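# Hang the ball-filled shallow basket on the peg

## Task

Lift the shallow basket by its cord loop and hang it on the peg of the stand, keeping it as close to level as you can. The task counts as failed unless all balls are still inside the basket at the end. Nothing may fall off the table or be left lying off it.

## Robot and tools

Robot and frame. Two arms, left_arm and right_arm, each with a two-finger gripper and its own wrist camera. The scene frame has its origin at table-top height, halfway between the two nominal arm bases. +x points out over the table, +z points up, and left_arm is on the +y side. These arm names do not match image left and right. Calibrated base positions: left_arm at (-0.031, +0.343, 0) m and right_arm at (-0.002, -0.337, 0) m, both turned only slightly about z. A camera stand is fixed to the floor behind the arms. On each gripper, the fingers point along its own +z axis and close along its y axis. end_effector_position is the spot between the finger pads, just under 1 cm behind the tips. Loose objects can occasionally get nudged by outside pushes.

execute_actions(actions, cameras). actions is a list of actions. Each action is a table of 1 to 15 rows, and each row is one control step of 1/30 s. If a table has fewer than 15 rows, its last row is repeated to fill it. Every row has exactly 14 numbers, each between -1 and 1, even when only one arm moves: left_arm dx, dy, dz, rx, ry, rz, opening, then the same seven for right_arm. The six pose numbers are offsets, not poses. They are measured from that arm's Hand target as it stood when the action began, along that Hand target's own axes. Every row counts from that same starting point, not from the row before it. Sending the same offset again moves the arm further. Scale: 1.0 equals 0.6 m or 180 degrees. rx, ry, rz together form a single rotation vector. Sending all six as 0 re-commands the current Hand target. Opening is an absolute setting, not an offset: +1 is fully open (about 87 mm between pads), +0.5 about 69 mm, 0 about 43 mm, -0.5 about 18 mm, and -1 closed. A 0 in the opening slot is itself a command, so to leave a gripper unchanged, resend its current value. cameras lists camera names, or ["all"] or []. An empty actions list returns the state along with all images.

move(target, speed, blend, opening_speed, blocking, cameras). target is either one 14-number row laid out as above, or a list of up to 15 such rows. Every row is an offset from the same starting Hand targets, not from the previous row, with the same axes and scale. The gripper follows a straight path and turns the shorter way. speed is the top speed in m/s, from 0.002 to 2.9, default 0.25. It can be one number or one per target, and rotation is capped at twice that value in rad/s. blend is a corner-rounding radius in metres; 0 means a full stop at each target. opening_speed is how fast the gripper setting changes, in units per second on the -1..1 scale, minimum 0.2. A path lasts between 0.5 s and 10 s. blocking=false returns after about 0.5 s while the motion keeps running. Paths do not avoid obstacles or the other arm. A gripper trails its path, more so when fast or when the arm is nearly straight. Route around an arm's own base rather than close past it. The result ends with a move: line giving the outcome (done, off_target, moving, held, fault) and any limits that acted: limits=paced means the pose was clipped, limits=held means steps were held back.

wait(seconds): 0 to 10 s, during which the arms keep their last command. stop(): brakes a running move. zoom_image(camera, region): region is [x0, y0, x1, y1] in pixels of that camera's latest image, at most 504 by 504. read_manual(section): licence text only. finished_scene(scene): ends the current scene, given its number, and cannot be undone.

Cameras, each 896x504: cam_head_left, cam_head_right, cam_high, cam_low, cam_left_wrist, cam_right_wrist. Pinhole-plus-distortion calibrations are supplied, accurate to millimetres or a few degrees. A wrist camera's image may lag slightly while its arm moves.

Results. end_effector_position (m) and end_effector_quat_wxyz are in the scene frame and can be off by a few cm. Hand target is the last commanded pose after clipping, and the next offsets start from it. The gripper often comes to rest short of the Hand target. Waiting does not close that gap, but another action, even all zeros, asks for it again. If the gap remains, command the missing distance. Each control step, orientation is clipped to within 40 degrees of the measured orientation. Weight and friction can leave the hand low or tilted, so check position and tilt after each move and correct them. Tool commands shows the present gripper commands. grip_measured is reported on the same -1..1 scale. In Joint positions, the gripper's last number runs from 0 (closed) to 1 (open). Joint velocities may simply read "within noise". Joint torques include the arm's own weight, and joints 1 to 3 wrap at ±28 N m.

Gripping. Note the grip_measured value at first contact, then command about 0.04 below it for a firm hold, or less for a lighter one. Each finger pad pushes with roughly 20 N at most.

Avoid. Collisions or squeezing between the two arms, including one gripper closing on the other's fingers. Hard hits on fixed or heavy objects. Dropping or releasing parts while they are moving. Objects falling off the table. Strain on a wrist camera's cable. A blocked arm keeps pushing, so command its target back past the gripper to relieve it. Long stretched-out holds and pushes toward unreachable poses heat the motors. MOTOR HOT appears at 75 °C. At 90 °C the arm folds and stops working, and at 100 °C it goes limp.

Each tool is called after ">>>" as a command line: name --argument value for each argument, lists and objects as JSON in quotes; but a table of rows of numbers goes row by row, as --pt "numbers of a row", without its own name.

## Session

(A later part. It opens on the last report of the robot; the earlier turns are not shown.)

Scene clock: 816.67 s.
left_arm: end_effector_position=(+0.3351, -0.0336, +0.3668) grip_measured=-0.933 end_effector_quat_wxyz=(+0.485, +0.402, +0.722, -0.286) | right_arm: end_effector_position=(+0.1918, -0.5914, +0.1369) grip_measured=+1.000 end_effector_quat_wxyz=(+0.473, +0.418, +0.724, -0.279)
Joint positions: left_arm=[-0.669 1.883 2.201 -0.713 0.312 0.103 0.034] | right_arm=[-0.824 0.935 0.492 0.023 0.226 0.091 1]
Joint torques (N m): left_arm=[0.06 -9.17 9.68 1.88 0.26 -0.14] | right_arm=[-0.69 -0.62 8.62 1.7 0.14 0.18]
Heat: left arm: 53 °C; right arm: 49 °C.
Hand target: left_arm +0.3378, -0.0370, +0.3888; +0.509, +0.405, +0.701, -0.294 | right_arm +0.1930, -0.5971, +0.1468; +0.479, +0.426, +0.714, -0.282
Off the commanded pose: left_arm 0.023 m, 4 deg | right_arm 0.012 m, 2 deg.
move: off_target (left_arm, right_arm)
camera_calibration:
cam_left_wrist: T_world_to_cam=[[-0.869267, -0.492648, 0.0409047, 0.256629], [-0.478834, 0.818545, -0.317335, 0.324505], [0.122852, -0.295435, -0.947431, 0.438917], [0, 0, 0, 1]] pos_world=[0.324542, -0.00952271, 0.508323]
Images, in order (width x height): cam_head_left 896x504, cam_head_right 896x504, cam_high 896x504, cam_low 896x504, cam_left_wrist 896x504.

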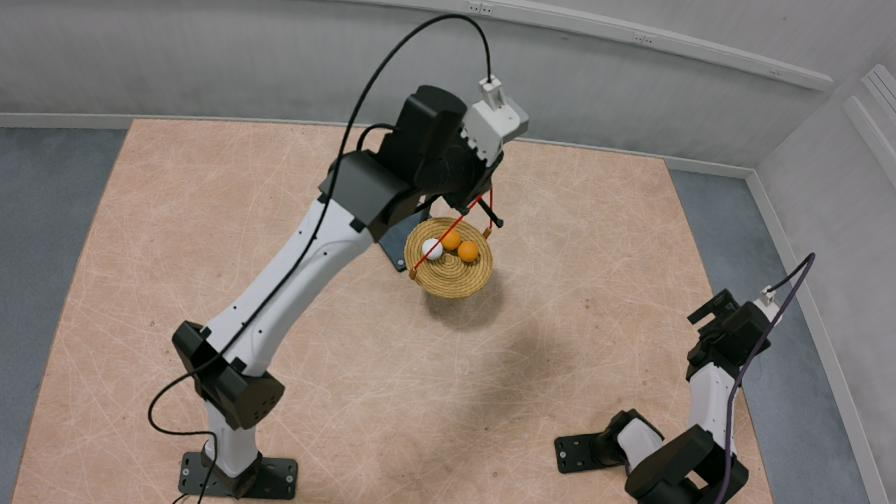

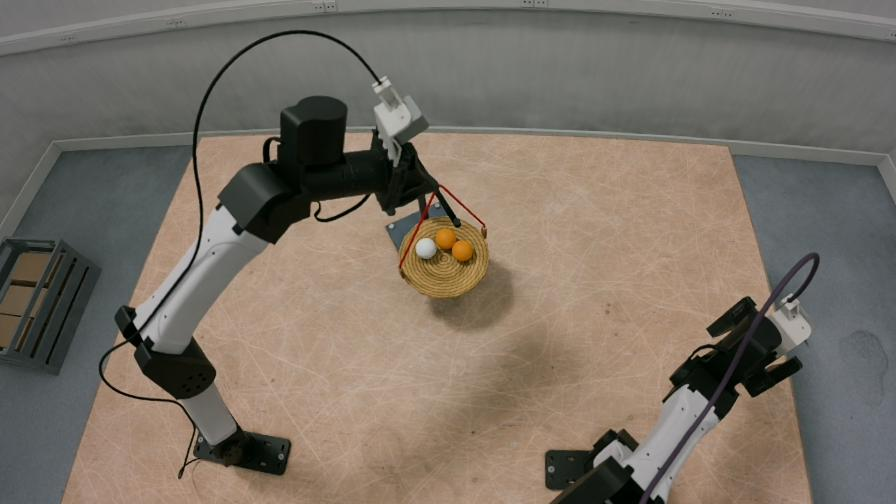

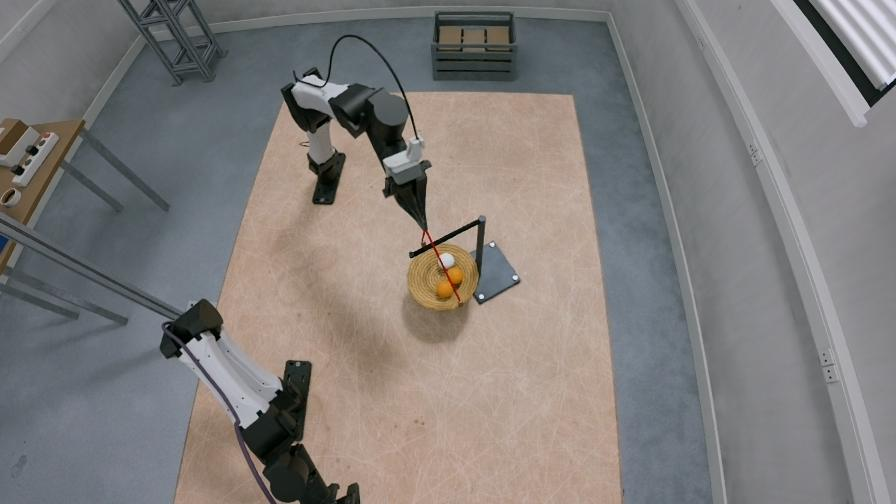

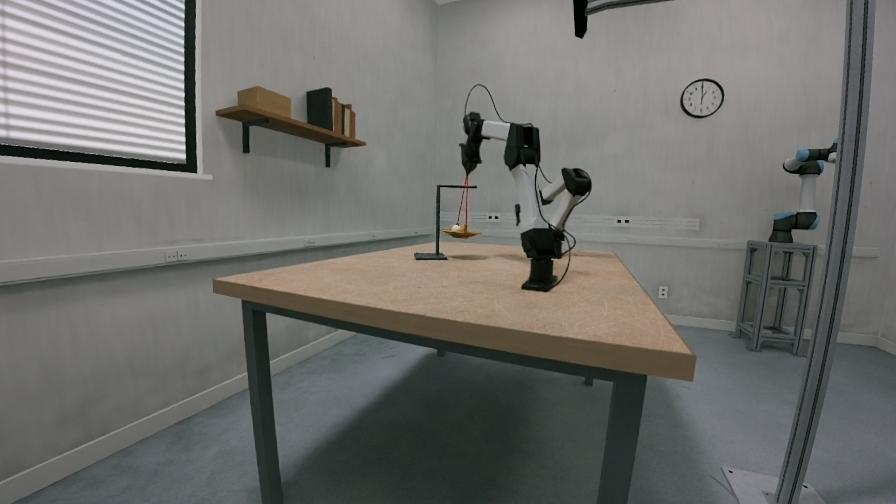

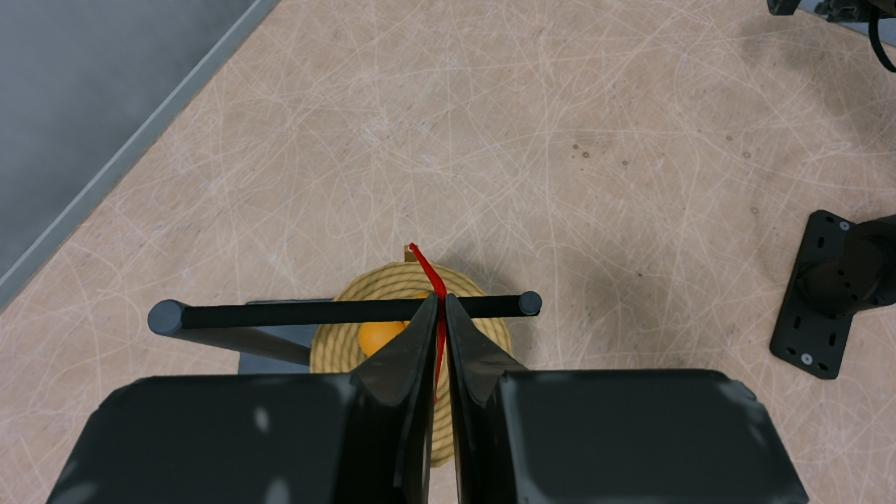

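>>> wait --seconds 1.5 --cameras '["cam_left_wrist","cam_head_left","cam_head_right"]'

Scene clock: 827.37 s.
left_arm: end_effector_position=(+0.3342, -0.0339, +0.3665) grip_measured=-0.933 end_effector_quat_wxyz=(+0.483, +0.404, +0.722, -0.288) | right_arm: end_effector_position=(+0.1918, -0.5914, +0.1369) grip_measured=+1.000 end_effector_quat_wxyz=(+0.473, +0.418, +0.724, -0.279)
Joint positions: left_arm=[-0.669 1.883 2.201 -0.715 0.317 0.103 0.034] | right_arm=[-0.824 0.935 0.492 0.023 0.226 0.091 1]
Joint torques (N m): left_arm=[0.06 -9.06 9.65 1.89 0.25 -0.15] | right_arm=[-0.73 -0.68 8.58 1.69 0.16 0.19]
Heat: left arm: 50 °C; right arm: 49 °C.
Hand target: left_arm +0.3377, -0.0370, +0.3888; +0.509, +0.405, +0.701, -0.294 | right_arm +0.1930, -0.5971, +0.1468; +0.479, +0.426, +0.714, -0.282
Tool commands: left_gripper/opening=-1.0 right_gripper/opening=+1.0
Off the commanded pose: left_arm 0.023 m, 4 deg | right_arm 0.012 m, 2 deg.
wait: 1.50 s; at rest from the start
camera_calibration:
cam_left_wrist: T_world_to_cam=[[-0.871258, -0.488916, 0.0432519, 0.255685], [-0.476155, 0.820546, -0.316197, 0.322958], [0.119103, -0.296083, -0.947707, 0.439968], [0, 0, 0, 1]] pos_world=[0.324144, -0.00972647, 0.50802]
Images, in order (width x height): cam_head_left 896x504, cam_head_right 896x504, cam_left_wrist 896x504.

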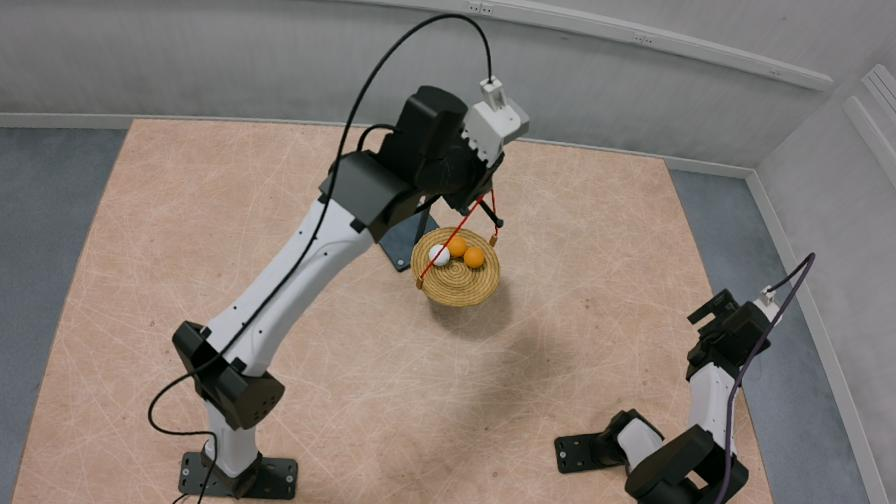

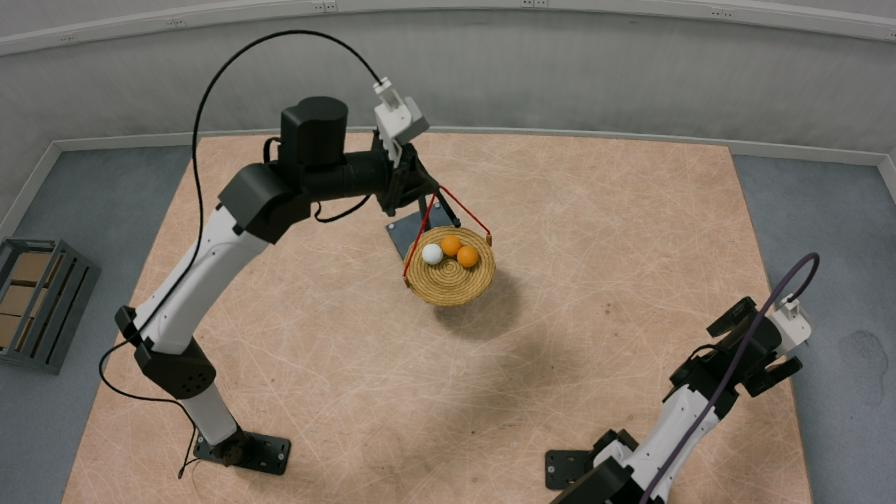

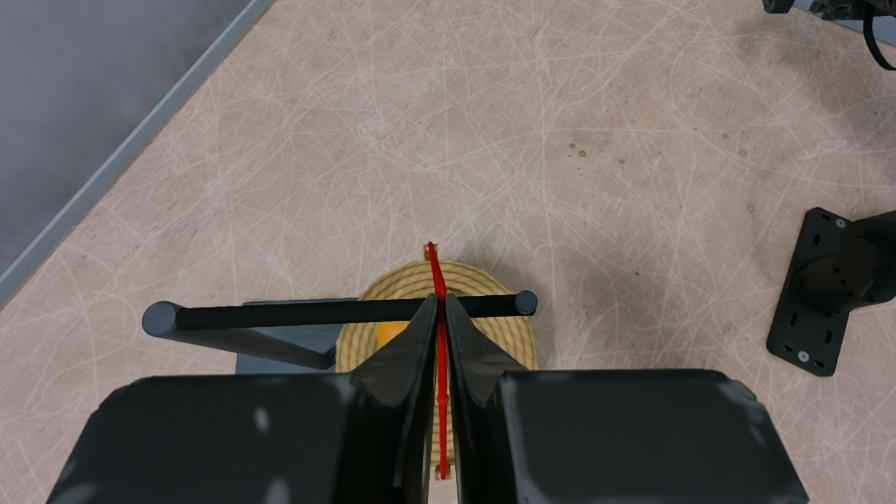

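>>> move --target '[0.0623,0.0005,0.0348,0,0,0,-1,0,0,0,0,0,0,1]' --speed 0.04 --cameras '["cam_left_wrist","cam_head_left","cam_head_right","cam_low"]'

Scene clock: 845.33 s.
left_arm: end_effector_position=(+0.3439, -0.0426, +0.3268) grip_measured=-0.933 end_effector_quat_wxyz=(+0.482, +0.404, +0.722, -0.288) | right_arm: end_effector_position=(+0.1918, -0.5914, +0.1369) grip_measured=+1.000 end_effector_quat_wxyz=(+0.473, +0.418, +0.724, -0.279)
Joint positions: left_arm=[-0.669 1.855 1.989 -0.534 0.319 0.103 0.033] | right_arm=[-0.824 0.935 0.492 0.023 0.226 0.091 1]
Joint torques (N m): left_arm=[-0.46 -12.46 5.37 2.11 0.15 -0.2] | right_arm=[-0.7 -0.66 8.57 1.71 0.14 0.19]
Heat: left arm: 48 °C; right arm: 50 °C.
Hand target: left_arm +0.3421, -0.0440, +0.3471; +0.509, +0.404, +0.701, -0.294 | right_arm +0.1930, -0.5971, +0.1468; +0.479, +0.426, +0.714, -0.282
Off the commanded pose: left_arm 0.020 m, 4 deg | right_arm 0.012 m, 2 deg.
move: off_target (left_arm, right_arm)
camera_calibration:
cam_left_wrist: T_world_to_cam=[[-0.872141, -0.487168, 0.045143, 0.261238], [-0.475357, 0.821915, -0.313832, 0.321282], [0.115785, -0.295165, -0.948405, 0.400023], [0, 0, 0, 1]] pos_world=[0.334243, -0.0187269, 0.468419]
Images, in order (width x height): cam_head_left 896x504, cam_head_right 896x504, cam_low 896x504, cam_left_wrist 896x504.

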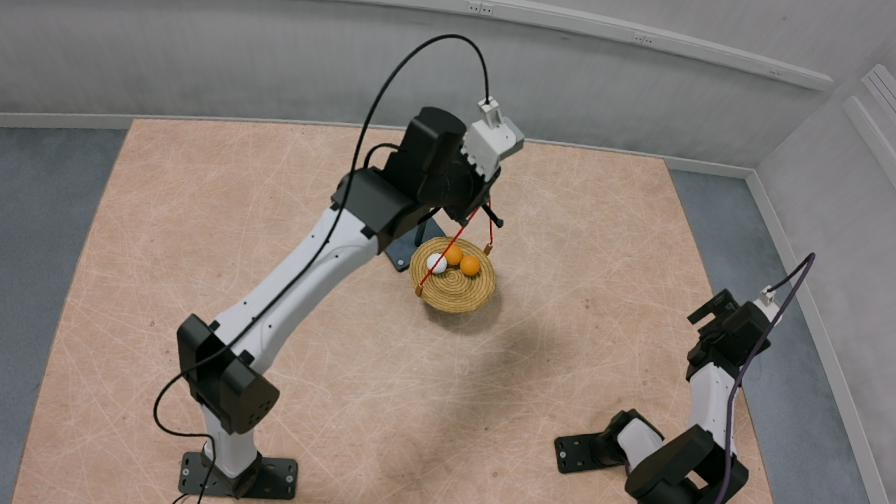

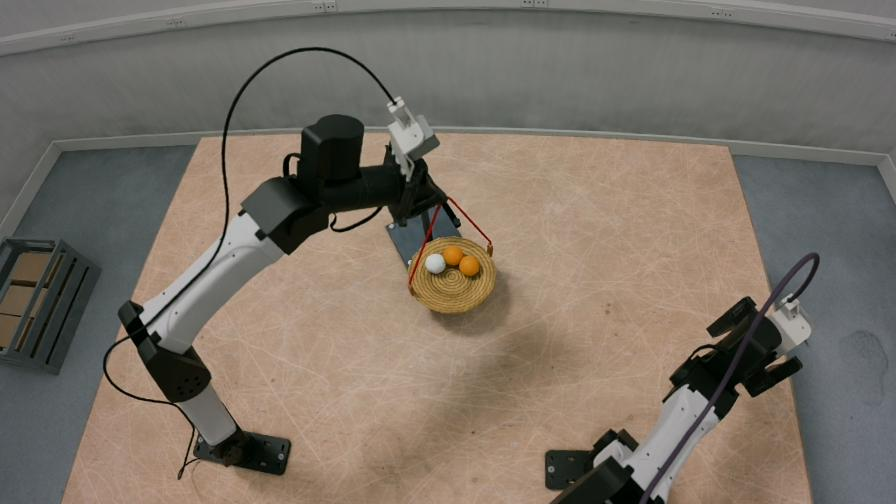

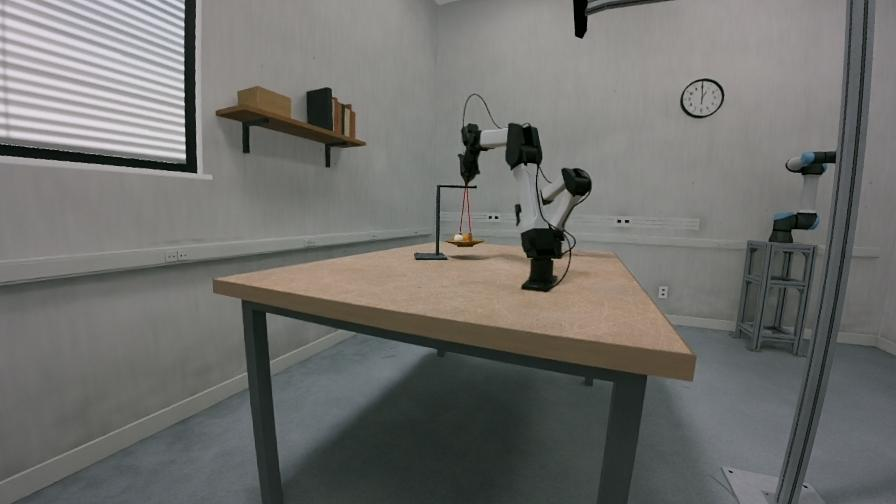

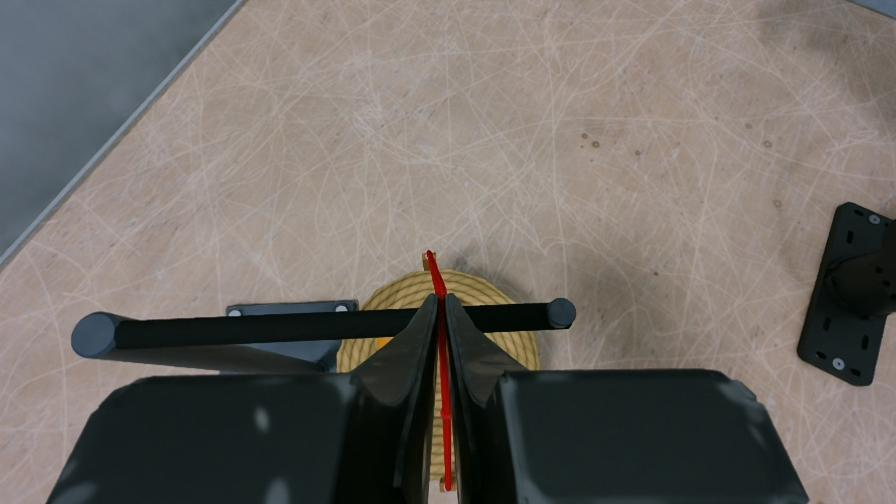

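>>> zoom_image --camera "cam_low" --region '[420, 160, 510, 260]'

>>> zoom_image --camera "cam_head_right" --region '[390, 180, 510, 320]'

>>> zoom_image --camera "cam_left_wrist" --region '[380, 230, 520, 350]'

Scaled by 5.040 from the camera's 896x504 image, which has a finer 1280x720 frame.

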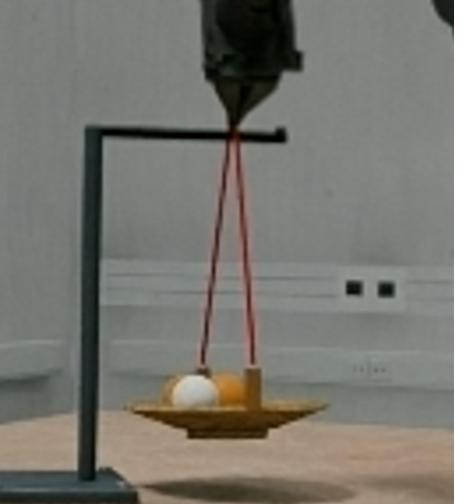

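Scaled by 3.600 from the camera's 896x504 image, which has a finer 1280x720 frame.

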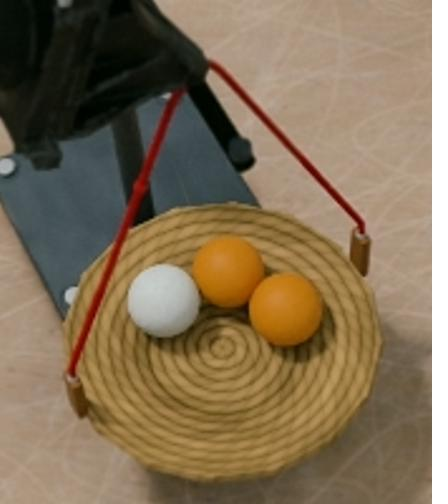

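Scaled by 3.600 from the camera's 896x504 image, which has a finer 1280x720 frame.

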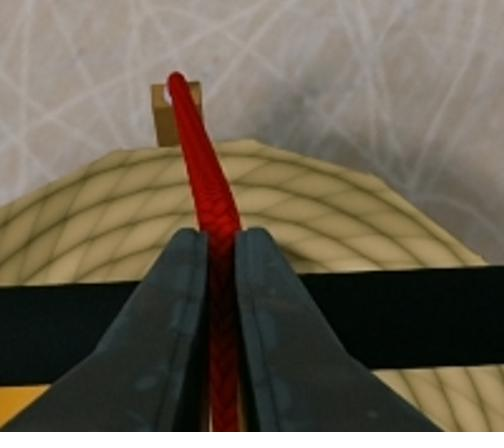

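>>> move --target '[0.0145,0,-0.0015,0,0,0,-1,0,0,0,0,0,0,1]' --speed 0.03 --cameras '["cam_left_wrist","cam_low"]'

>>> zoom_image --camera "cam_low" --region '[420, 160, 510, 260]'

>>> zoom_image --camera "cam_left_wrist" --region '[380, 230, 520, 350]'

Scene clock: 876.03 s.
left_arm: end_effector_position=(+0.3433, -0.0425, +0.3261) grip_measured=-0.933 end_effector_quat_wxyz=(+0.493, +0.403, +0.714, -0.291) | right_arm: end_effector_position=(+0.1918, -0.5914, +0.1369) grip_measured=+1.000 end_effector_quat_wxyz=(+0.473, +0.418, +0.724, -0.279)
Joint positions: left_arm=[-0.669 1.826 1.924 -0.47 0.321 0.103 0.033] | right_arm=[-0.824 0.935 0.492 0.023 0.226 0.091 1]
Joint torques (N m): left_arm=[-0.23 -12 5.27 1.87 0.19 -0.19] | right_arm=[-0.69 -0.64 8.64 1.7 0.16 0.19]
Heat: left arm: 48 °C; right arm: 50 °C.
Hand target: left_arm +0.3404, -0.0410, +0.3389; +0.509, +0.405, +0.701, -0.294 | right_arm +0.1930, -0.5971, +0.1468; +0.479, +0.426, +0.714, -0.282
Off the commanded pose: left_arm 0.013 m, 2 deg | right_arm 0.012 m, 2 deg.
move: off_target (left_arm, right_arm)
camera_calibration:
cam_left_wrist: T_world_to_cam=[[-0.873821, -0.484907, 0.0360803, 0.264448], [-0.467187, 0.816682, -0.338773, 0.325767], [0.134807, -0.312883, -0.940176, 0.389497], [0, 0, 0, 1]] pos_world=[0.330768, -0.0159484, 0.467016]
Images, in order (width x height): cam_low 896x504, cam_left_wrist 896x504.

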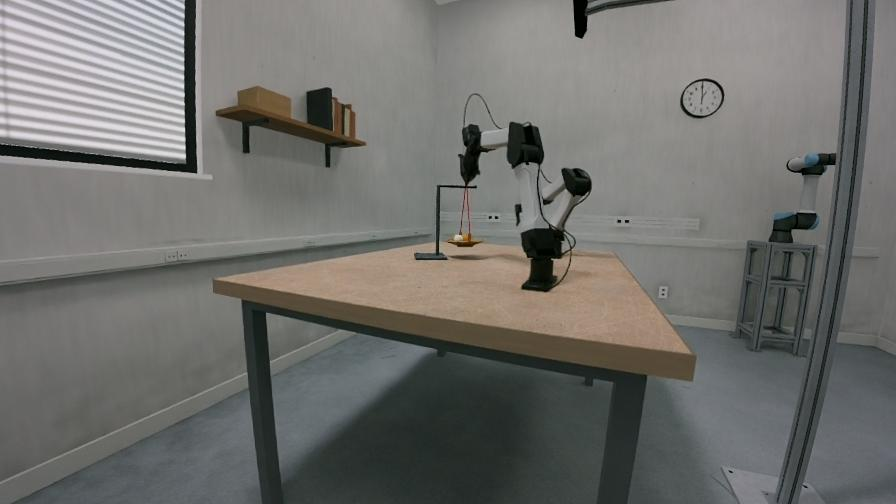

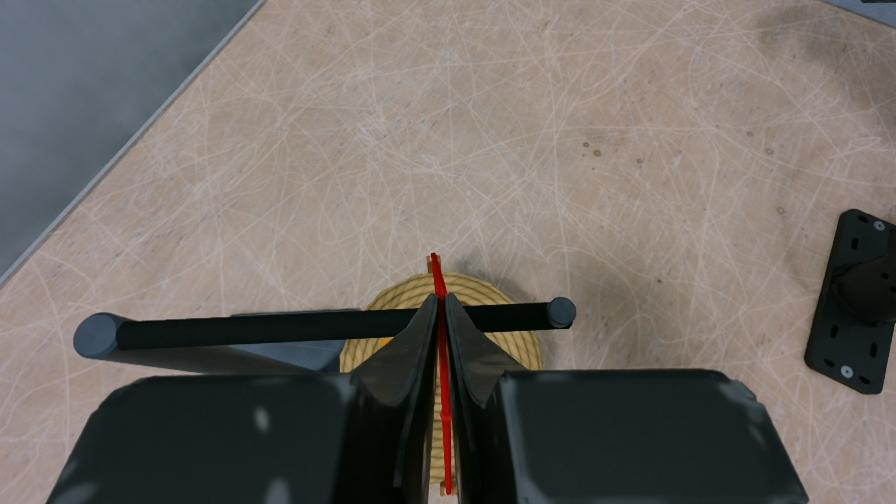

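Scaled by 5.040 from the camera's 896x504 image, which has a finer 1280x720 frame.

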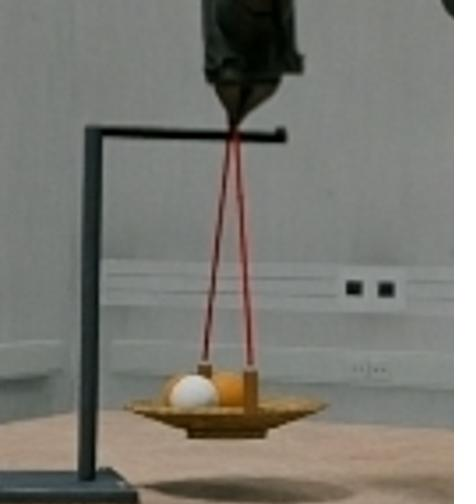

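Scaled by 3.600 from the camera's 896x504 image, which has a finer 1280x720 frame.

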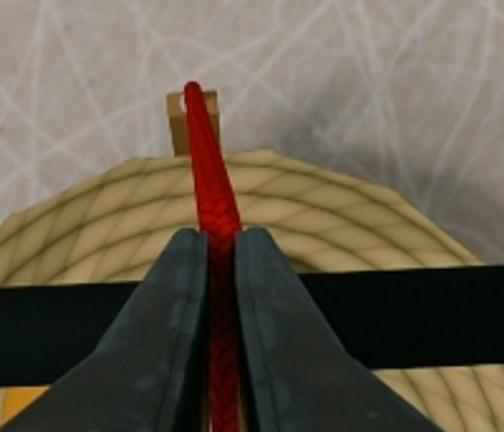

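>>> move --target '[0,0,0,0,0,0,-0.8,0,0,0,0,0,0,1]' --speed 0.03 --opening_speed 0.2 --cameras '["cam_left_wrist","cam_low"]'

>>> zoom_image --camera "cam_low" --region '[420, 160, 510, 260]'

>>> zoom_image --camera "cam_left_wrist" --region '[380, 230, 520, 350]'

Scene clock: 886.30 s.
left_arm: end_effector_position=(+0.3439, -0.0431, +0.3259) grip_measured=-0.800 end_effector_quat_wxyz=(+0.494, +0.403, +0.713, -0.292) | right_arm: end_effector_position=(+0.1918, -0.5914, +0.1369) grip_measured=+1.000 end_effector_quat_wxyz=(+0.473, +0.418, +0.724, -0.279)
Joint positions: left_arm=[-0.669 1.826 1.92 -0.462 0.321 0.103 0.1] | right_arm=[-0.824 0.935 0.492 0.023 0.226 0.091 1]
Joint torques (N m): left_arm=[-0.28 -12.03 5.63 1.78 0.15 -0.19] | right_arm=[-0.7 -0.62 8.61 1.72 0.15 0.18]
Heat: left arm: 48 °C; right arm: 50 °C.
Hand target: left_arm +0.3404, -0.0410, +0.3389; +0.509, +0.405, +0.701, -0.294 | right_arm +0.1930, -0.5971, +0.1468; +0.479, +0.426, +0.714, -0.282
Off the commanded pose: left_arm 0.014 m, 2 deg | right_arm 0.012 m, 2 deg.
move: off_target (left_arm, right_arm)
camera_calibration:
cam_left_wrist: T_world_to_cam=[[-0.874085, -0.484516, 0.0349255, 0.265174], [-0.465967, 0.815956, -0.342186, 0.32707], [0.137297, -0.315374, -0.938983, 0.387608], [0, 0, 0, 1]] pos_world=[0.330971, -0.0161515, 0.466615]
Images, in order (width x height): cam_low 896x504, cam_left_wrist 896x504.

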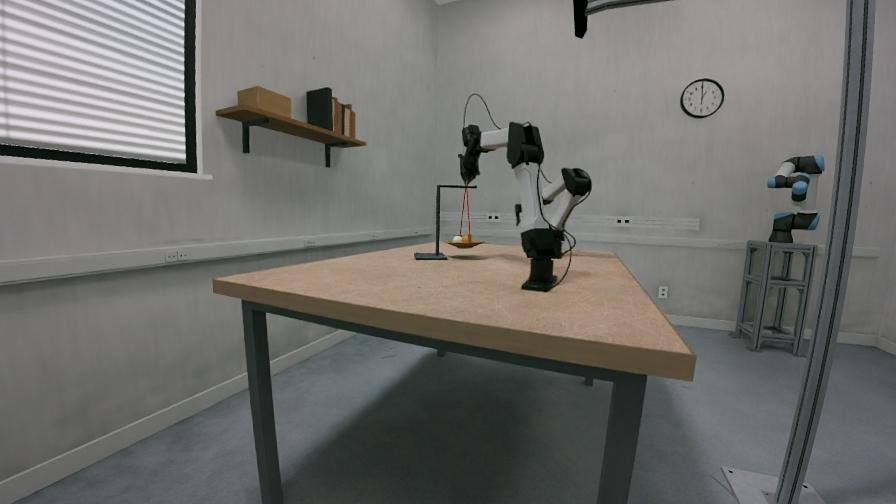

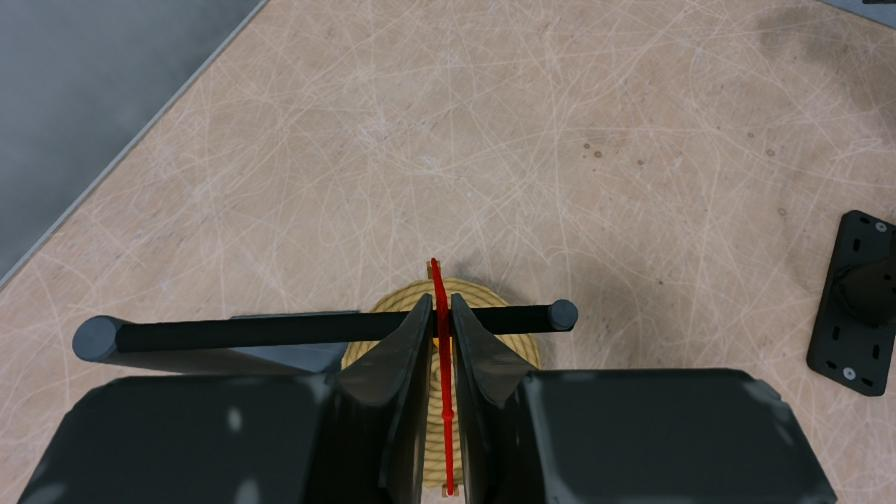

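Scaled by 5.040 from the camera's 896x504 image, which has a finer 1280x720 frame.

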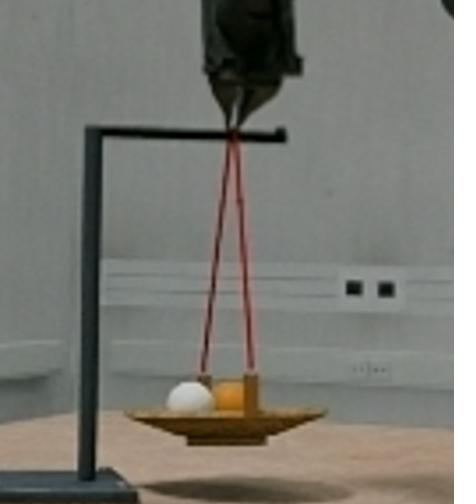

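Scaled by 3.600 from the camera's 896x504 image, which has a finer 1280x720 frame.

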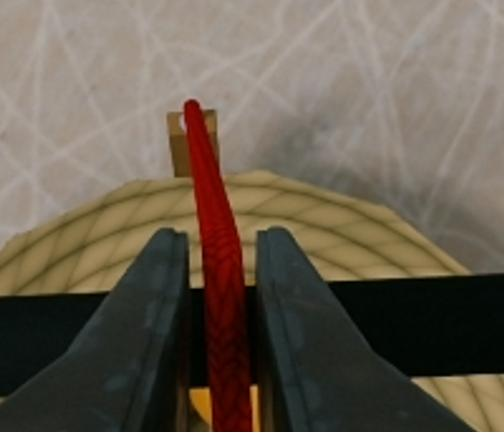

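>>> move --pt "0 0 0 0 0 0 -0.5 0 0 0 0 0 0 1" --pt "-0.0793 0 -0.0258 0 0 0 -0.5 0 0 0 0 0 0 1" --pt "-0.0793 0 -0.22 0 0 0 -0.5 0 0 0 0 0 0 1" --speed '[0.03,0.05,0.12]' --opening_speed 0.5 --blend '[0,0.01,0]' --cameras '["all"]'

Scene clock: 895.10 s.
left_arm: end_effector_position=(+0.2899, +0.0508, +0.4226) grip_measured=-0.500 end_effector_quat_wxyz=(+0.507, +0.401, +0.704, -0.294) | right_arm: end_effector_position=(+0.1918, -0.5914, +0.1369) grip_measured=+1.000 end_effector_quat_wxyz=(+0.473, +0.418, +0.724, -0.279)
Joint positions: left_arm=[-0.544 1.614 2.09 -0.83 0.437 0.148 0.25] | right_arm=[-0.824 0.935 0.492 0.023 0.226 0.091 1]
Joint torques (N m): left_arm=[0.17 -8.5 4.08 1.55 0.22 -0.18] | right_arm=[-0.69 -0.62 8.59 1.7 0.15 0.19]
Heat: left arm: 48 °C; right arm: 50 °C.
Hand target: left_arm +0.2850, +0.0551, +0.4249; +0.509, +0.405, +0.701, -0.294 | right_arm +0.1930, -0.5971, +0.1468; +0.479, +0.426, +0.714, -0.282
Off the commanded pose: left_arm 0.007 m, 1 deg | right_arm 0.012 m, 2 deg.
move: off_target (right_arm)
camera_calibration:
cam_left_wrist: T_world_to_cam=[[-0.874092, -0.485176, 0.0238082, 0.264828], [-0.458628, 0.808127, -0.369581, 0.268259], [0.160072, -0.333967, -0.928893, 0.505521], [0, 0, 0, 1]] pos_world=[0.273595, 0.0805279, 0.562413]
cam_right_wrist: T_world_to_cam=[[-0.865771, -0.499808, 0.0251471, -0.137031], [-0.483193, 0.821798, -0.301948, 0.644233], [0.13025, -0.273569, -0.952993, 0.0894371], [0, 0, 0, 1]] pos_world=[0.181002, -0.573452, 0.283204]

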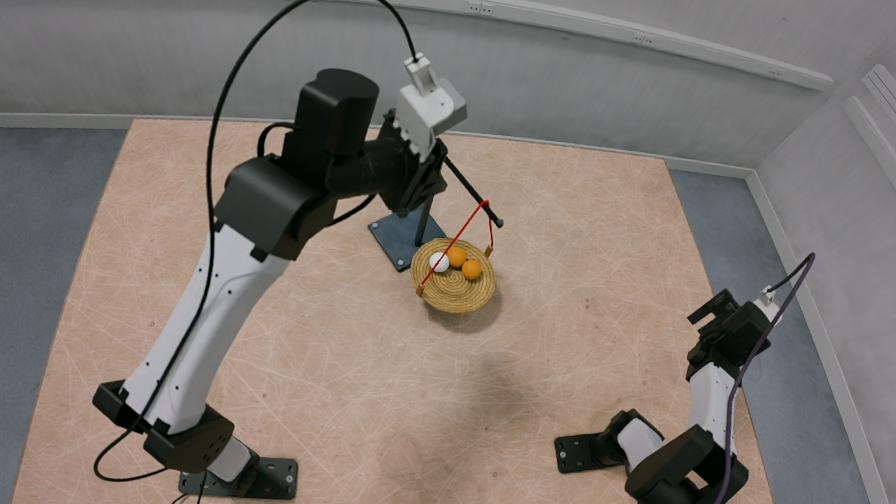

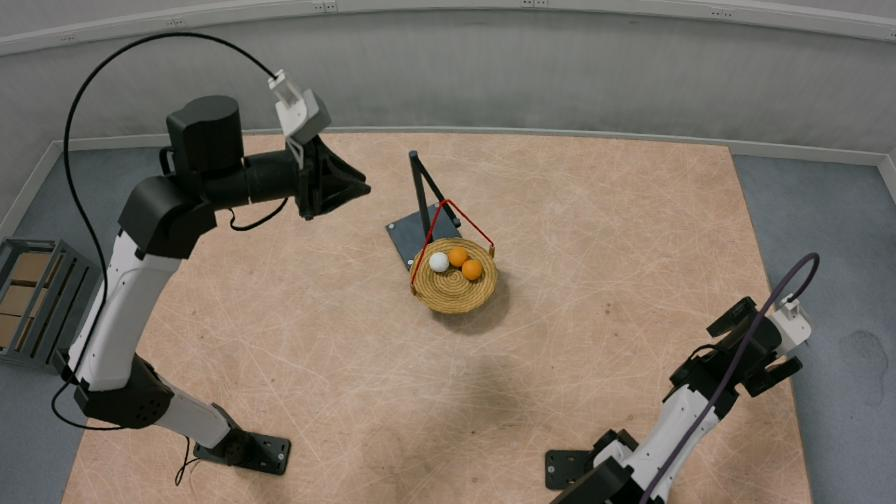

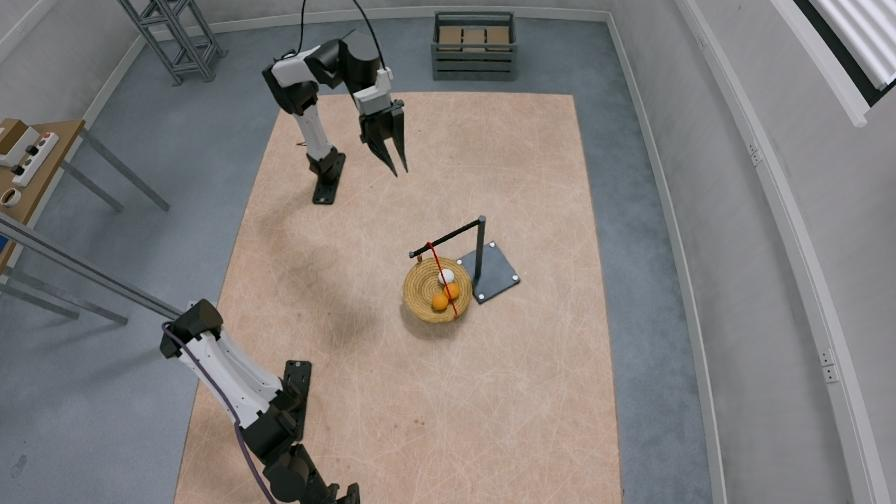

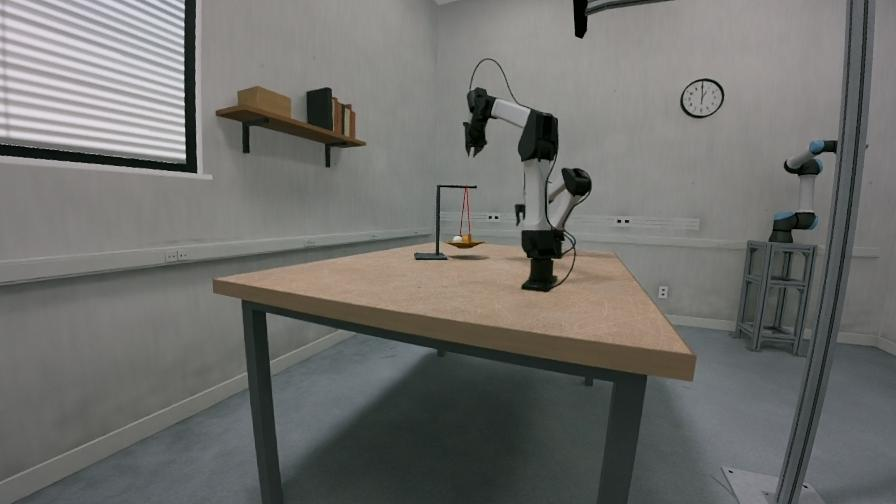

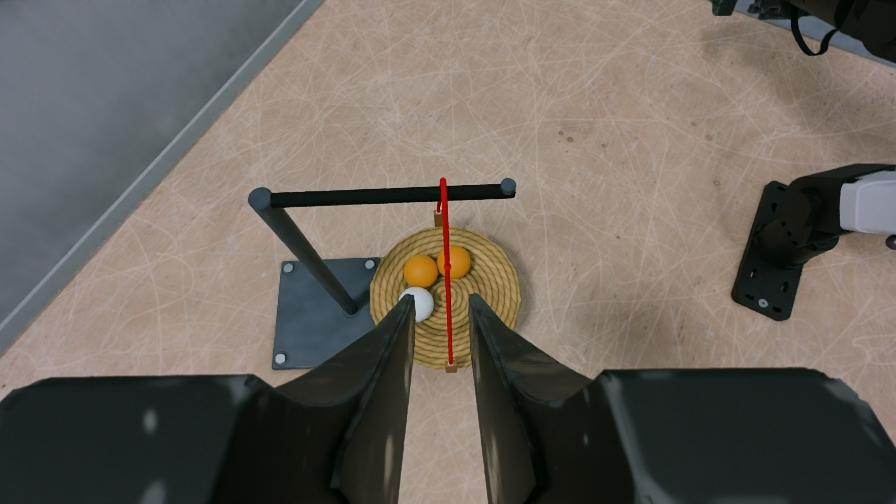

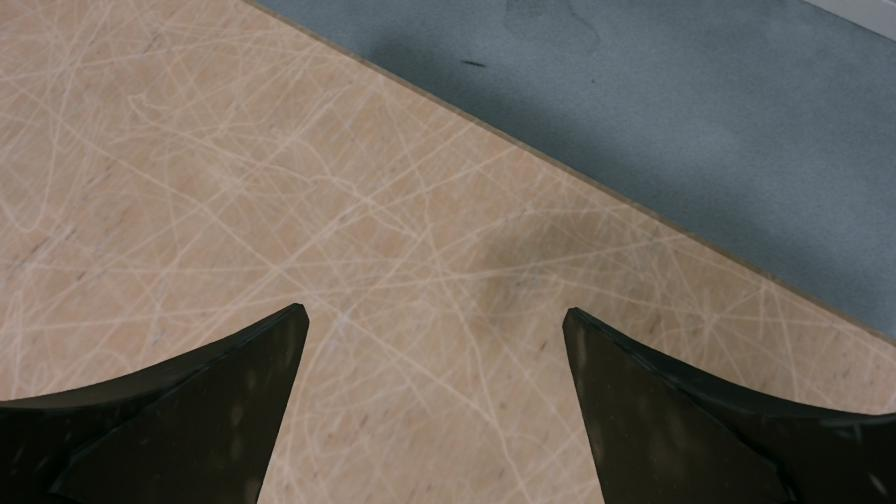

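>>> zoom_image --camera "cam_head_left" --region '[400, 190, 520, 330]'

>>> zoom_image --camera "cam_head_right" --region '[390, 190, 510, 330]'

>>> zoom_image --camera "cam_low" --region '[420, 170, 510, 260]'

>>> zoom_image --camera "cam_high" --region '[380, 210, 500, 330]'

Scaled by 3.600 from the camera's 896x504 image, which has a finer 1280x720 frame.

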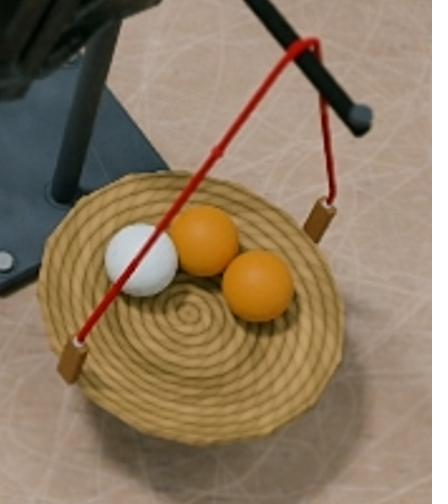

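Scaled by 3.600 from the camera's 896x504 image, which has a finer 1280x720 frame.

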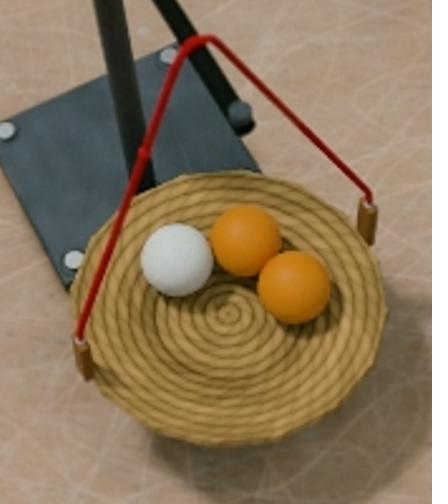

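Scaled by 5.600 from the camera's 896x504 image, which has a finer 1280x720 frame.

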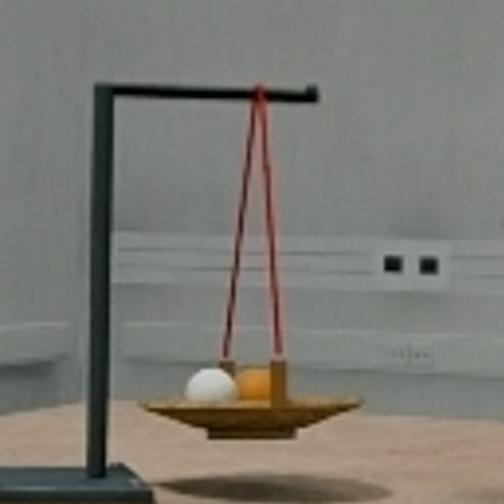

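Scaled by 4.200 from the camera's 896x504 image, which has a finer 1280x720 frame.

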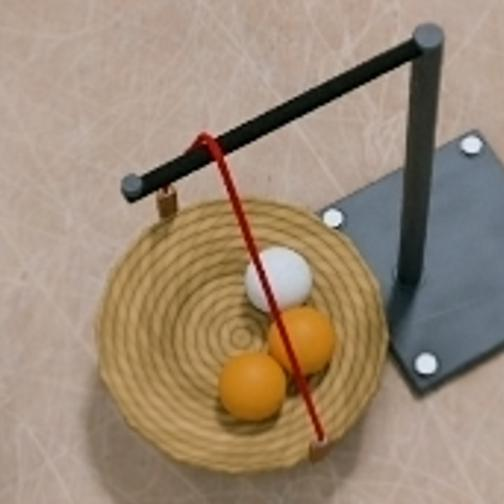

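>>> move --pt "0 0 0.1942 0 0 0 -0.5 0 0 0 0 0 0 1" --pt "0.0793 0 0.22 0 0 0 -0.5 0 0 0 0 0 0 1" --speed '[0.12,0.04]' --blend '[0.005,0]' --cameras '["cam_left_wrist","cam_low"]'

>>> zoom_image --camera "cam_left_wrist" --region '[340, 200, 560, 360]'

>>> zoom_image --camera "cam_low" --region '[420, 170, 510, 260]'

Scene clock: 946.70 s.
left_arm: end_effector_position=(+0.3459, -0.0437, +0.3234) grip_measured=-0.500 end_effector_quat_wxyz=(+0.494, +0.410, +0.710, -0.291) | right_arm: end_effector_position=(+0.1918, -0.5914, +0.1369) grip_measured=+1.000 end_effector_quat_wxyz=(+0.473, +0.418, +0.724, -0.279)
Joint positions: left_arm=[-0.665 1.834 1.921 -0.459 0.332 0.117 0.25] | right_arm=[-0.824 0.935 0.492 0.023 0.226 0.091 1]
Joint torques (N m): left_arm=[-0.62 -12.79 5.44 1.82 0.06 -0.35] | right_arm=[-0.72 -0.58 8.61 1.71 0.15 0.19]
Heat: left arm: 46 °C; right arm: 51 °C.
Hand target: left_arm +0.3404, -0.0410, +0.3388; +0.509, +0.405, +0.701, -0.294 | right_arm +0.1930, -0.5971, +0.1468; +0.479, +0.426, +0.714, -0.282
Off the commanded pose: left_arm 0.017 m, 2 deg | right_arm 0.012 m, 2 deg.
move: off_target (left_arm, right_arm)
camera_calibration:
cam_left_wrist: T_world_to_cam=[[-0.879585, -0.475012, 0.0263561, 0.271751], [-0.454631, 0.822941, -0.340704, 0.323598], [0.140149, -0.31166, -0.939801, 0.384271], [0, 0, 0, 1]] pos_world=[0.332291, -0.0174552, 0.464227]
Images, in order (width x height): cam_low 896x504, cam_left_wrist 896x504.

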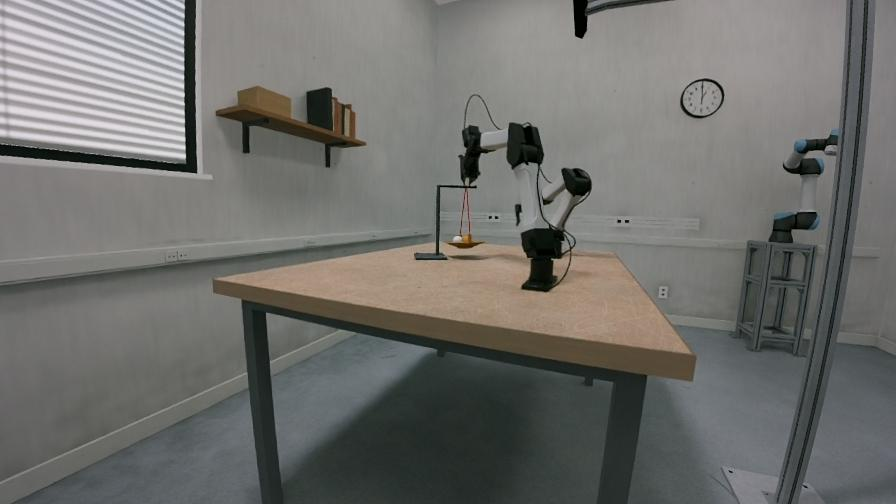

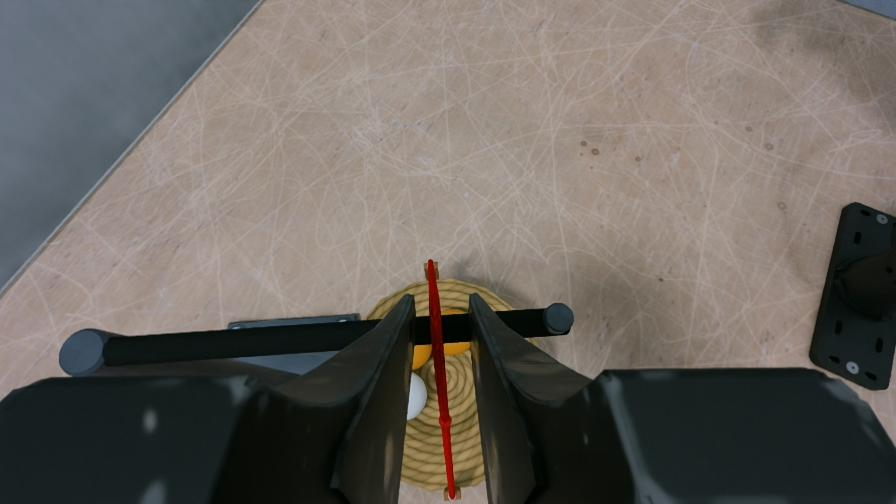

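Scaled by 2.291 from the camera's 896x504 image, which has a finer 1280x720 frame.

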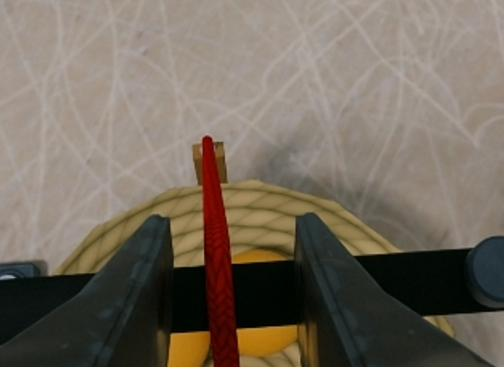

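Scaled by 5.600 from the camera's 896x504 image, which has a finer 1280x720 frame.

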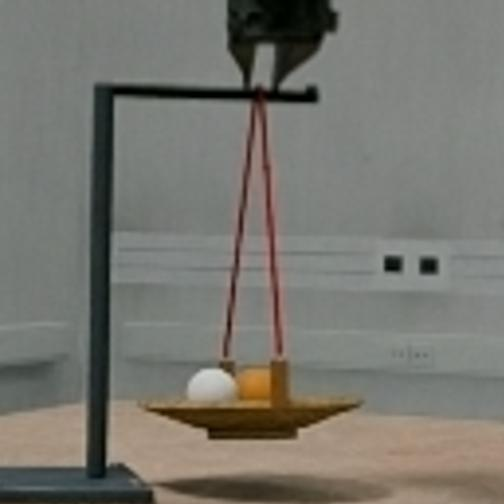

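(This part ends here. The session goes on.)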